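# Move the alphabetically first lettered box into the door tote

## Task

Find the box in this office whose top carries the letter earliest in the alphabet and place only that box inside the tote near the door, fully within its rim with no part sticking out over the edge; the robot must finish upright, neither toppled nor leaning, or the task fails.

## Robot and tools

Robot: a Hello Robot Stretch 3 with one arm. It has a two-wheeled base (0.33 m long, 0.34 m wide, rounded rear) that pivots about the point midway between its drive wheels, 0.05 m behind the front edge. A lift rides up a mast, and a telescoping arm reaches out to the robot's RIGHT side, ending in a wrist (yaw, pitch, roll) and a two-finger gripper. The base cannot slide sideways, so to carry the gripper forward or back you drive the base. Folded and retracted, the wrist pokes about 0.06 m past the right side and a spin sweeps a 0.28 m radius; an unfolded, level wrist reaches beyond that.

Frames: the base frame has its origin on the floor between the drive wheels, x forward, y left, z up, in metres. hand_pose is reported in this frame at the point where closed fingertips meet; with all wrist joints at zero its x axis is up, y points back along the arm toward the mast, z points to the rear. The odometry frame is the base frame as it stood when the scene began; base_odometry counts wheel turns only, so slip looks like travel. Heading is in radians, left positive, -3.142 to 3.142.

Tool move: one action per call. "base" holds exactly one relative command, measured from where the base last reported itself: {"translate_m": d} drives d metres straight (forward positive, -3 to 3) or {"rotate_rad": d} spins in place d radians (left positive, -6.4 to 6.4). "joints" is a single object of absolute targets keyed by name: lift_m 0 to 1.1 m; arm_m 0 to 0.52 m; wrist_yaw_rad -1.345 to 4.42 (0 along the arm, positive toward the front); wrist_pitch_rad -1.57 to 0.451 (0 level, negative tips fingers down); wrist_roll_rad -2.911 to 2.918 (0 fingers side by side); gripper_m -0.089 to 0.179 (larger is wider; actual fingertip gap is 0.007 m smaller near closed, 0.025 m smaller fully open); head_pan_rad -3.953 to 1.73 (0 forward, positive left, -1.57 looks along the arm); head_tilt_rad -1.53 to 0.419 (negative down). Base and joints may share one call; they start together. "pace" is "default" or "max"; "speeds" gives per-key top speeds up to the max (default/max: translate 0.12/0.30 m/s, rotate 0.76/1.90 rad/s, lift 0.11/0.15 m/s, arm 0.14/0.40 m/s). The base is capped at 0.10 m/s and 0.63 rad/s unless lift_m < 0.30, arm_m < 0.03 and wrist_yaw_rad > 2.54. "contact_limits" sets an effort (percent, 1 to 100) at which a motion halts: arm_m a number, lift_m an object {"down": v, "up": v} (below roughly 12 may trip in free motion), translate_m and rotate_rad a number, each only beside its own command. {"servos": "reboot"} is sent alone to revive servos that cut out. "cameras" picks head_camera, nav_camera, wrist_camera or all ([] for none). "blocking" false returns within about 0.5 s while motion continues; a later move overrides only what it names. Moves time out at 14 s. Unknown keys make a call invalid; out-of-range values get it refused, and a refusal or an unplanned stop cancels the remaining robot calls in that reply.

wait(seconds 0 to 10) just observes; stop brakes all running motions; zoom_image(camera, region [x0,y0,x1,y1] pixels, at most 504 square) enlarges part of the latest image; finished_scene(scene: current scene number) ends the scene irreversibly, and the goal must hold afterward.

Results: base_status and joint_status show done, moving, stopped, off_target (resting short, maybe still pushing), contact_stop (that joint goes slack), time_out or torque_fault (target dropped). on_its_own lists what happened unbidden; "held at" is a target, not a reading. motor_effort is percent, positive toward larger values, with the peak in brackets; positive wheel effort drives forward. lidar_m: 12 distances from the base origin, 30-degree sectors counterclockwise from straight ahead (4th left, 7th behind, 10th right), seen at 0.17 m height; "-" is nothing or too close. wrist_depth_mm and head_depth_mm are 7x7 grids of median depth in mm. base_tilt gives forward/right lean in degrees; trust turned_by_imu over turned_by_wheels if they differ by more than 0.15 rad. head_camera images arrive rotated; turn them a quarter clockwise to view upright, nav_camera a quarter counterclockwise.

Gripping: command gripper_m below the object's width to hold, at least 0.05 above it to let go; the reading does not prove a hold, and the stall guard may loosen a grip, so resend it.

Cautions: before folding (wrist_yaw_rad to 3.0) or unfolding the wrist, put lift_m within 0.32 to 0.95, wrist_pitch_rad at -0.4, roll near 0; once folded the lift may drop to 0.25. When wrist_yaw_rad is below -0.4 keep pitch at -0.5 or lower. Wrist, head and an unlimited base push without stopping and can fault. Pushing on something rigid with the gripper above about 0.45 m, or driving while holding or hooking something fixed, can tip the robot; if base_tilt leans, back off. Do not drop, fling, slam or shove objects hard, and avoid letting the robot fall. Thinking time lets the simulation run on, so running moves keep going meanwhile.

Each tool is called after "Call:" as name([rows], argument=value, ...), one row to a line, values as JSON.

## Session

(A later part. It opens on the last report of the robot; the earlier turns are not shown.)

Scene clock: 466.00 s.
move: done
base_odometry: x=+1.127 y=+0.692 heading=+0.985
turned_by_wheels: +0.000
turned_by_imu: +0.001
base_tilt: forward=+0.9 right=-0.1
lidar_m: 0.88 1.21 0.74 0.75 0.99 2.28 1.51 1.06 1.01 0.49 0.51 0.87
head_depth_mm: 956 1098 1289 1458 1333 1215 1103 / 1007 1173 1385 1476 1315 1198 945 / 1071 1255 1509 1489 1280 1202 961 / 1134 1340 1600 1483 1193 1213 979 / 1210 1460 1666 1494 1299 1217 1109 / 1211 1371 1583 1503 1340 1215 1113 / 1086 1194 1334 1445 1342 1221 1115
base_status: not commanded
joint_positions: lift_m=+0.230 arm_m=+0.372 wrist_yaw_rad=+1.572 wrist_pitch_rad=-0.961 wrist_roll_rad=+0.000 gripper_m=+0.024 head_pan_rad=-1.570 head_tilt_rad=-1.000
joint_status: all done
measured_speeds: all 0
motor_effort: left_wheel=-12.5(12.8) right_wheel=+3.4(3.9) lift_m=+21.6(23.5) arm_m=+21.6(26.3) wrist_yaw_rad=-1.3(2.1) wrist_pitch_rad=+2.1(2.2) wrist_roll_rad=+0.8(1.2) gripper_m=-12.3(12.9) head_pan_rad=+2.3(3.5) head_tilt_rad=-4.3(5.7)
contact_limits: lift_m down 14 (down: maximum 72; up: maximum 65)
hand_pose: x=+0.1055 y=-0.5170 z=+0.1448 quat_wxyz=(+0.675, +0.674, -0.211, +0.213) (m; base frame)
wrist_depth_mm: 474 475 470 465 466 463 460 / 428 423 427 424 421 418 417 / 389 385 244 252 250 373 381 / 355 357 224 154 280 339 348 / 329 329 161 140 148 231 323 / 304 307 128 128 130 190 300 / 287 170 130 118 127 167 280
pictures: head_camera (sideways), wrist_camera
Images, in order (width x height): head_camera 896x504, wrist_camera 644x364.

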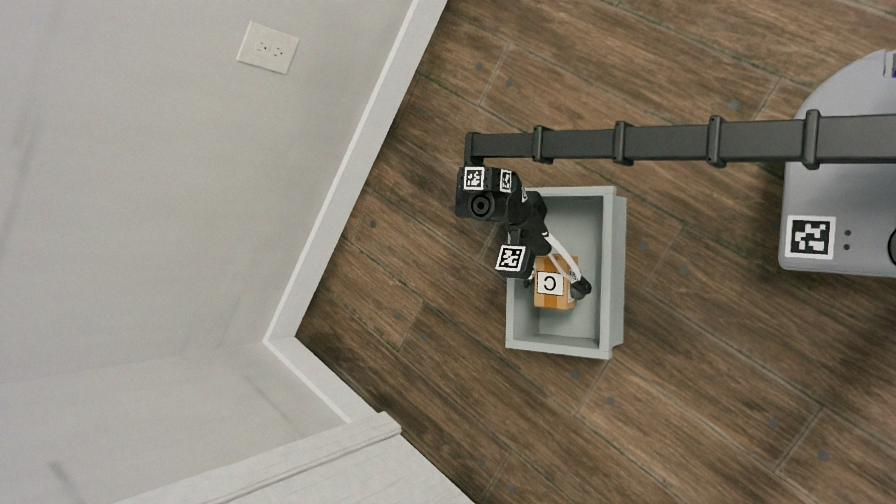

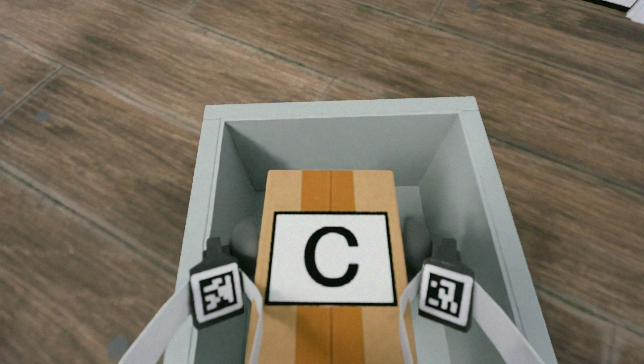

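Call:
move(joints={"arm_m": 0.385}, cameras=[])

Call:
move(joints={"lift_m": 0.15}, contact_limits={"lift_m": {"down": 13}}, speeds={"lift_m": 0.06}, cameras=["head_camera", "wrist_camera"])

Scene clock: 480.03 s.
move: done
base_odometry: x=+1.127 y=+0.692 heading=+0.985
turned_by_wheels: +0.000
turned_by_imu: +0.001
base_tilt: forward=+1.0 right=-0.2
lidar_m: 0.88 1.21 0.73 0.75 0.99 2.29 1.51 1.06 1.01 0.50 0.52 0.87
head_depth_mm: 957 1098 1300 1463 1328 1214 1111 / 1002 1166 1400 1483 1314 1195 949 / 1067 1243 1509 1487 1277 1197 960 / 1138 1348 1592 1500 1209 1214 990 / 1212 1446 1661 1488 1302 1215 1115 / 1219 1378 1559 1490 1347 1222 1117 / 1088 1188 1322 1460 1339 1218 1111
base_status: not commanded
joint_positions: lift_m=+0.230 arm_m=+0.385 wrist_yaw_rad=+1.572 wrist_pitch_rad=-0.961 wrist_roll_rad=+0.000 gripper_m=+0.024 head_pan_rad=-1.570 head_tilt_rad=-1.000
joint_status: all done
measured_speeds: all 0
motor_effort: left_wheel=-12.6(12.7) right_wheel=+3.5(3.9) lift_m=+22.8(23.0) arm_m=+24.5(25.8) wrist_yaw_rad=-1.3(1.8) wrist_pitch_rad=+1.6(2.2) wrist_roll_rad=+0.9(1.1) gripper_m=-11.8(13.1) head_pan_rad=+2.1(3.0) head_tilt_rad=-2.8(5.1)
contact_limits: lift_m down 14 (down: maximum 72; up: maximum 65)
hand_pose: x=+0.1055 y=-0.5300 z=+0.1448 quat_wxyz=(+0.675, +0.674, -0.211, +0.213) (m; base frame)
wrist_depth_mm: 472 471 471 464 469 464 459 / 427 424 426 420 419 419 416 / 391 387 243 252 246 382 380 / 358 356 230 154 245 348 349 / 331 323 161 139 149 319 324 / 306 302 128 128 130 292 299 / 287 179 130 118 127 120 281
pictures: none
No camera images: "cameras" was empty.

Scene clock: 481.93 s.
move: done
base_odometry: x=+1.127 y=+0.692 heading=+0.985
turned_by_wheels: +0.000
turned_by_imu: +0.000
base_tilt: forward=+1.0 right=-0.2
lidar_m: 0.88 1.21 0.74 0.75 0.99 2.29 1.50 1.06 1.01 1.04 0.91 0.87
head_depth_mm: 958 1096 1294 1468 1337 1214 1112 / 1005 1169 1392 1482 1335 1194 954 / 1074 1251 1505 1494 1191 1182 950 / 1137 1344 1601 1501 1231 1220 985 / 1211 1455 1653 1493 1304 1216 1111 / 1224 1374 1567 1498 1352 1217 1116 / 1084 1192 1328 1450 1346 1218 1114
base_status: not commanded
joint_positions: lift_m=+0.150 arm_m=+0.385 wrist_yaw_rad=+1.572 wrist_pitch_rad=-0.961 wrist_roll_rad=+0.000 gripper_m=+0.024 head_pan_rad=-1.570 head_tilt_rad=-1.000
joint_status: all done
measured_speeds: all 0
motor_effort: left_wheel=-12.5(12.8) right_wheel=+3.1(3.9) lift_m=+22.5(23.1) arm_m=+22.3(24.4) wrist_yaw_rad=-1.7(1.9) wrist_pitch_rad=+2.3(2.3) wrist_roll_rad=+0.8(1.1) gripper_m=-12.0(12.9) head_pan_rad=+0.8(3.2) head_tilt_rad=-4.1(5.6)
contact_limits: lift_m down 13 (down: maximum 72; up: maximum 65)
hand_pose: x=+0.1055 y=-0.5300 z=+0.0648 quat_wxyz=(+0.675, +0.674, -0.211, +0.213) (m; base frame)
wrist_depth_mm: 351 173 172 172 174 170 339 / 317 160 203 205 207 165 307 / 287 148 239 254 245 156 280 / 256 147 252 155 246 168 254 / 116 145 202 140 151 159 123 / 110 143 128 128 130 148 109 / - 118 130 118 130 120 112
pictures: head_camera (sideways), wrist_camera
Images, in order (width x height): head_camera 896x504, wrist_camera 644x364.

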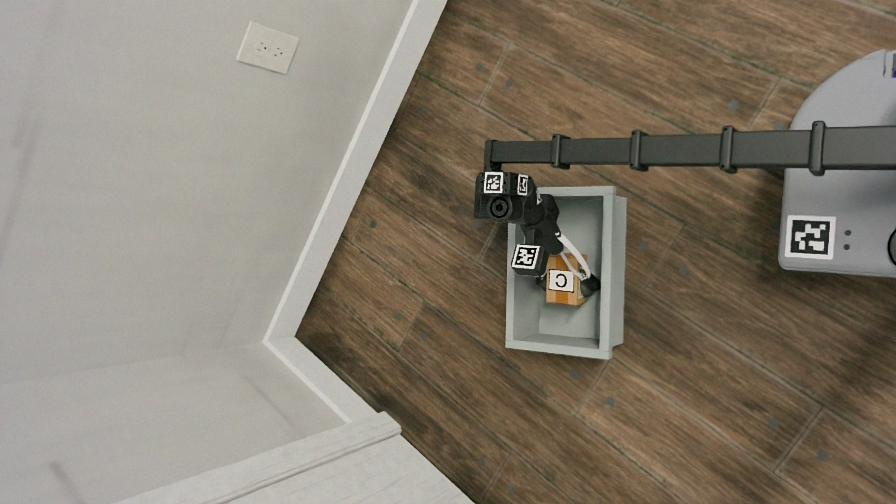

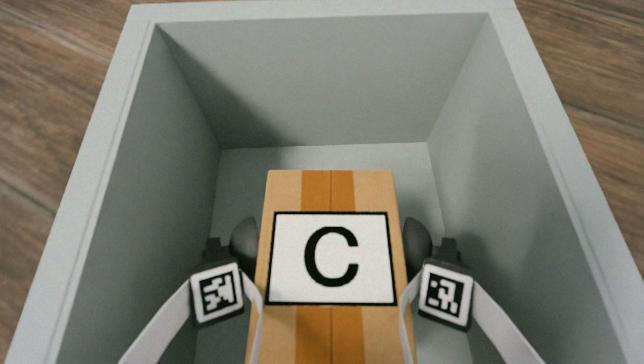

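Call:
move(joints={"lift_m": 0.1}, contact_limits={"lift_m": {"down": 12}}, speeds={"lift_m": 0.025}, cameras=["head_camera", "wrist_camera"])

Scene clock: 488.43 s.
move: done
base_odometry: x=+1.127 y=+0.692 heading=+0.985
turned_by_wheels: +0.000
turned_by_imu: +0.001
base_tilt: forward=+1.0 right=-0.2
lidar_m: 0.88 1.21 0.73 0.75 0.99 2.28 1.50 1.06 1.01 1.03 0.91 0.87
head_depth_mm: 955 1102 1293 1460 1329 1209 1105 / 1007 1171 1392 1484 1336 1209 958 / 1072 1245 1510 1500 1072 1177 947 / 1135 1354 1608 1504 1285 1212 987 / 1213 1453 1663 1485 1306 1208 1112 / 1213 1374 1558 1497 1335 1211 1112 / 1085 1186 1321 1446 1350 1210 1115
base_status: not commanded
joint_positions: lift_m=+0.100 arm_m=+0.385 wrist_yaw_rad=+1.572 wrist_pitch_rad=-0.940 wrist_roll_rad=+0.000 gripper_m=+0.024 head_pan_rad=-1.570 head_tilt_rad=-1.000
joint_status: all done
measured_speeds: all 0
motor_effort: left_wheel=-12.5(12.8) right_wheel=+6.4(6.8) lift_m=+12.7(28.5) arm_m=+18.0(20.2) wrist_yaw_rad=-1.6(2.0) wrist_pitch_rad=-1.9(2.9) wrist_roll_rad=+0.9(1.0) gripper_m=-12.2(13.0) head_pan_rad=+2.2(2.8) head_tilt_rad=-3.8(4.6)
contact_limits: lift_m down 12 (down: maximum 72; up: maximum 65)
hand_pose: x=+0.1103 y=-0.5300 z=+0.0175 quat_wxyz=(+0.672, +0.672, -0.218, +0.220) (m; base frame)
wrist_depth_mm: - 152 166 168 169 152 102 / 109 162 196 199 201 153 102 / 109 148 222 224 225 155 103 / - 148 208 149 202 167 109 / 107 146 188 137 148 157 110 / 112 145 128 127 129 139 105 / - 119 160 119 130 130 111
pictures: head_camera (sideways), wrist_camera
Images, in order (width x height): head_camera 896x504, wrist_camera 644x364.

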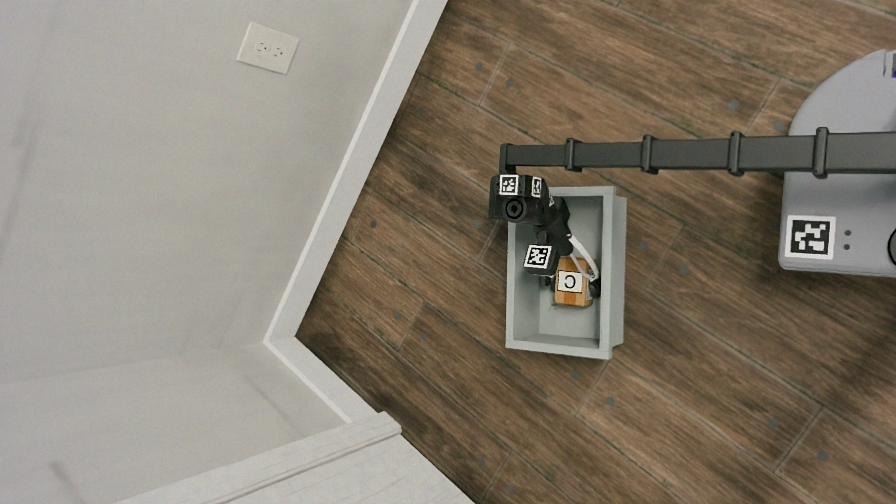

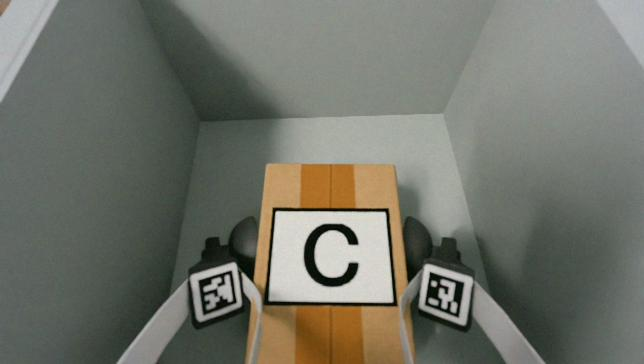

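Call:
move(joints={"lift_m": 0.105}, speeds={"lift_m": 0.03}, cameras=[])

Call:
move(joints={"gripper_m": 0.08}, cameras=[])

Call:
move(joints={"gripper_m": 0.115}, cameras=["wrist_camera"])

Scene clock: 493.60 s.
move: done
base_odometry: x=+1.127 y=+0.692 heading=+0.985
turned_by_wheels: +0.000
turned_by_imu: +0.001
base_tilt: forward=+1.1 right=-0.2
lidar_m: 0.88 1.21 0.73 0.75 0.99 2.29 1.51 1.06 1.01 1.04 0.91 0.87
head_depth_mm: 953 1100 1295 1460 1335 1205 1106 / 1013 1165 1394 1489 1340 1210 964 / 1065 1251 1514 1486 1077 1181 950 / 1129 1341 1603 1501 1284 1217 982 / 1217 1451 1652 1493 1317 1211 1113 / 1214 1373 1568 1489 1330 1218 1107 / 1087 1187 1330 1453 1345 1209 1113
base_status: not commanded
joint_positions: lift_m=+0.105 arm_m=+0.385 wrist_yaw_rad=+1.572 wrist_pitch_rad=-0.958 wrist_roll_rad=+0.000 gripper_m=+0.024 head_pan_rad=-1.570 head_tilt_rad=-1.000
joint_status: all done
measured_speeds: all 0
motor_effort: left_wheel=-11.7(12.6) right_wheel=+5.9(7.0) lift_m=+30.6(30.8) arm_m=+14.6(15.3) wrist_yaw_rad=-1.7(1.8) wrist_pitch_rad=+1.2(2.1) wrist_roll_rad=+0.8(1.0) gripper_m=-11.9(13.2) head_pan_rad=+1.3(2.0) head_tilt_rad=-3.8(3.9)
hand_pose: x=+0.1064 y=-0.5300 z=+0.0203 quat_wxyz=(+0.674, +0.674, -0.212, +0.214) (m; base frame)
wrist_depth_mm: - 151 169 171 173 153 100 / 109 149 202 203 206 154 103 / 108 147 226 225 225 156 109 / - 147 208 150 202 168 110 / - 145 189 138 142 158 110 / 111 142 128 127 129 140 106 / - 118 162 119 130 131 112
pictures: none
No camera images: "cameras" was empty.

Scene clock: 494.70 s.
move: done
base_odometry: x=+1.127 y=+0.692 heading=+0.985
turned_by_wheels: +0.000
turned_by_imu: +0.000
base_tilt: forward=+0.9 right=-0.1
lidar_m: 0.88 1.21 0.73 0.75 0.99 2.29 1.51 1.06 1.01 1.03 0.91 0.87
head_depth_mm: 956 1102 1297 1452 1340 1210 1112 / 1010 1167 1386 1500 1339 1211 961 / 1068 1240 1510 1495 1074 1183 947 / 1137 1349 1586 1493 1275 1209 984 / 1215 1450 1654 1490 1302 1214 1109 / 1207 1371 1565 1489 1337 1217 1111 / 1089 1188 1317 1436 1350 1214 1109
base_status: not commanded
joint_positions: lift_m=+0.105 arm_m=+0.385 wrist_yaw_rad=+1.572 wrist_pitch_rad=-0.959 wrist_roll_rad=+0.000 gripper_m=+0.080 head_pan_rad=-1.570 head_tilt_rad=-1.000
joint_status: all done
measured_speeds: all 0
motor_effort: left_wheel=-11.6(11.9) right_wheel=+6.1(6.5) lift_m=+26.3(31.0) arm_m=+13.9(14.9) wrist_yaw_rad=-1.1(1.9) wrist_pitch_rad=+1.6(1.6) wrist_roll_rad=+1.0(1.1) gripper_m=+0.0(85.6) head_pan_rad=+0.4(2.8) head_tilt_rad=-3.3(4.1)
hand_pose: x=+0.1061 y=-0.5300 z=+0.0202 quat_wxyz=(+0.674, +0.674, -0.212, +0.213) (m; base frame)
wrist_depth_mm: - 151 168 171 173 153 100 / 109 149 202 204 206 154 103 / 108 147 226 225 223 156 109 / - 147 208 150 203 168 109 / - 145 189 138 142 158 111 / 111 134 129 129 129 139 105 / - 117 163 120 161 122 112
pictures: none
No camera images: "cameras" was empty.

Scene clock: 495.60 s.
move: done
base_odometry: x=+1.127 y=+0.692 heading=+0.985
turned_by_wheels: +0.000
turned_by_imu: +0.000
base_tilt: forward=+1.1 right=+0.1
lidar_m: 0.88 1.21 0.74 0.75 0.99 2.30 1.51 1.06 1.01 1.04 0.91 0.87
head_depth_mm: 953 1093 1288 1455 1339 1208 1115 / 1009 1172 1398 1489 1331 1203 962 / 1070 1246 1500 1496 1076 1177 947 / 1130 1343 1593 1476 1281 1218 981 / 1215 1444 1648 1494 1311 1215 1113 / 1217 1371 1561 1496 1340 1223 1114 / 1090 1197 1318 1449 1343 1215 1116
base_status: not commanded
joint_positions: lift_m=+0.105 arm_m=+0.385 wrist_yaw_rad=+1.572 wrist_pitch_rad=-0.959 wrist_roll_rad=+0.000 gripper_m=+0.115 head_pan_rad=-1.570 head_tilt_rad=-1.000
joint_status: all done
measured_speeds: all 0
motor_effort: left_wheel=-11.6(11.8) right_wheel=+6.2(6.6) lift_m=+20.4(25.7) arm_m=+13.0(13.9) wrist_yaw_rad=-1.4(1.7) wrist_pitch_rad=+1.1(1.7) wrist_roll_rad=+0.9(1.2) gripper_m=-0.4(90.3) head_pan_rad=+1.5(2.1) head_tilt_rad=-2.2(4.3)
hand_pose: x=+0.1061 y=-0.5300 z=+0.0202 quat_wxyz=(+0.674, +0.674, -0.212, +0.213) (m; base frame)
wrist_depth_mm: - 151 169 171 173 153 100 / 109 149 202 204 207 154 103 / 108 147 226 225 224 156 109 / - 147 208 150 203 168 109 / - 144 189 138 142 148 111 / 111 122 132 128 132 126 105 / - 122 162 121 161 160 97
pictures: wrist_camera
Images, in order (width x height): wrist_camera 644x364.

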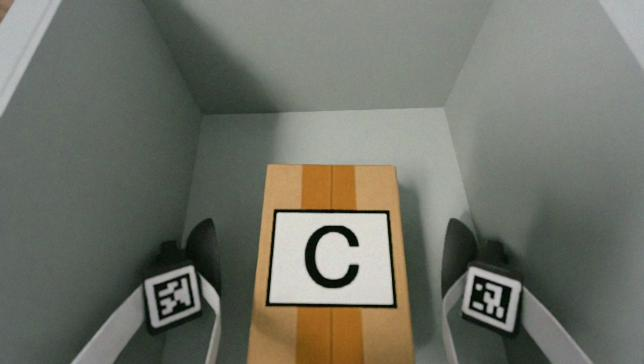

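Released. Raise straight up and verify.

Call:
move(joints={"lift_m": 0.42}, cameras=["head_camera", "wrist_camera"])

Scene clock: 500.67 s.
move: done
base_odometry: x=+1.127 y=+0.692 heading=+0.985
turned_by_wheels: +0.000
turned_by_imu: +0.001
base_tilt: forward=+1.0 right=-0.1
lidar_m: 0.88 1.21 0.73 0.75 0.99 2.29 1.50 1.06 1.01 1.03 0.91 0.87
head_depth_mm: 955 1099 1298 1450 1343 1208 1105 / 1012 1164 1372 1428 691 610 552 / 1070 1251 1461 902 1314 1208 973 / 1135 1346 1595 1421 1310 1209 988 / 1210 1444 1635 1484 1300 1214 1108 / 1215 1384 1571 1490 1340 1214 1111 / 1089 1192 1333 1454 1336 1216 1118
base_status: not commanded
joint_positions: lift_m=+0.420 arm_m=+0.385 wrist_yaw_rad=+1.572 wrist_pitch_rad=-0.959 wrist_roll_rad=+0.000 gripper_m=+0.115 head_pan_rad=-1.570 head_tilt_rad=-1.000
joint_status: all done
measured_speeds: all 0
motor_effort: left_wheel=-11.8(11.8) right_wheel=+6.3(6.6) lift_m=+30.4(34.0) arm_m=+8.6(11.9) wrist_yaw_rad=-1.5(1.9) wrist_pitch_rad=+1.5(1.7) wrist_roll_rad=+0.7(1.2) gripper_m=+0.2(1.5) head_pan_rad=+0.9(2.1) head_tilt_rad=-3.1(4.2)
hand_pose: x=+0.1061 y=-0.5300 z=+0.3351 quat_wxyz=(+0.674, +0.674, -0.212, +0.213) (m; base frame)
wrist_depth_mm: 774 778 773 747 601 558 490 / 699 695 690 692 684 653 563 / 639 627 630 622 620 618 610 / 585 580 580 579 575 569 568 / 531 534 417 - 446 529 524 / 498 125 375 430 - 126 492 / 471 122 451 410 449 442 456
pictures: head_camera (sideways), wrist_camera
Images, in order (width x height): head_camera 896x504, wrist_camera 644x364.

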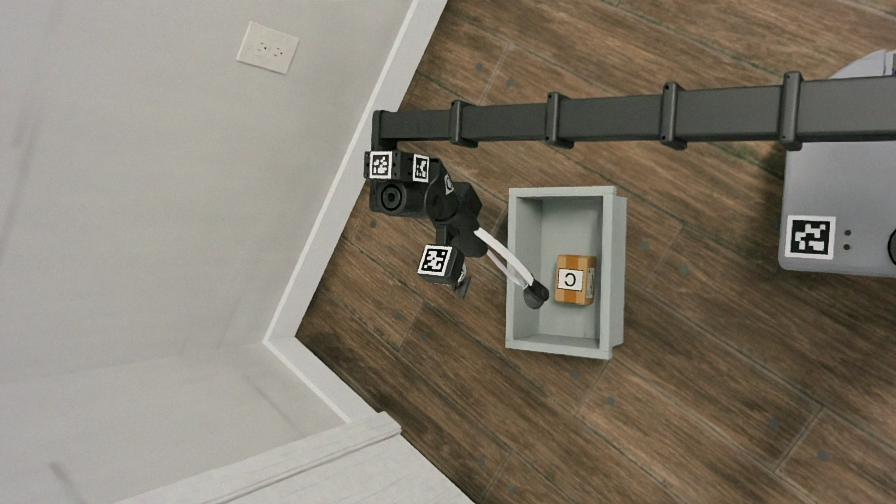

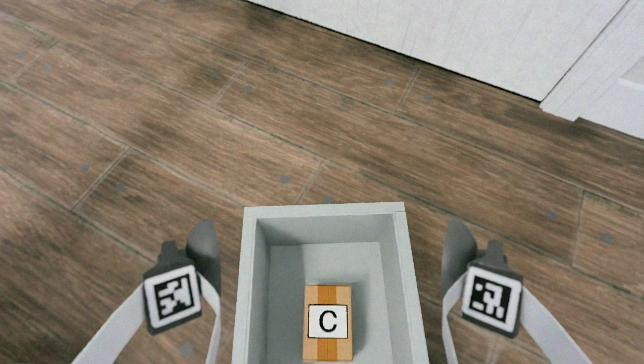

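Call:
finished_scene(scene=2, done=true)

The scene is finished: the task was done.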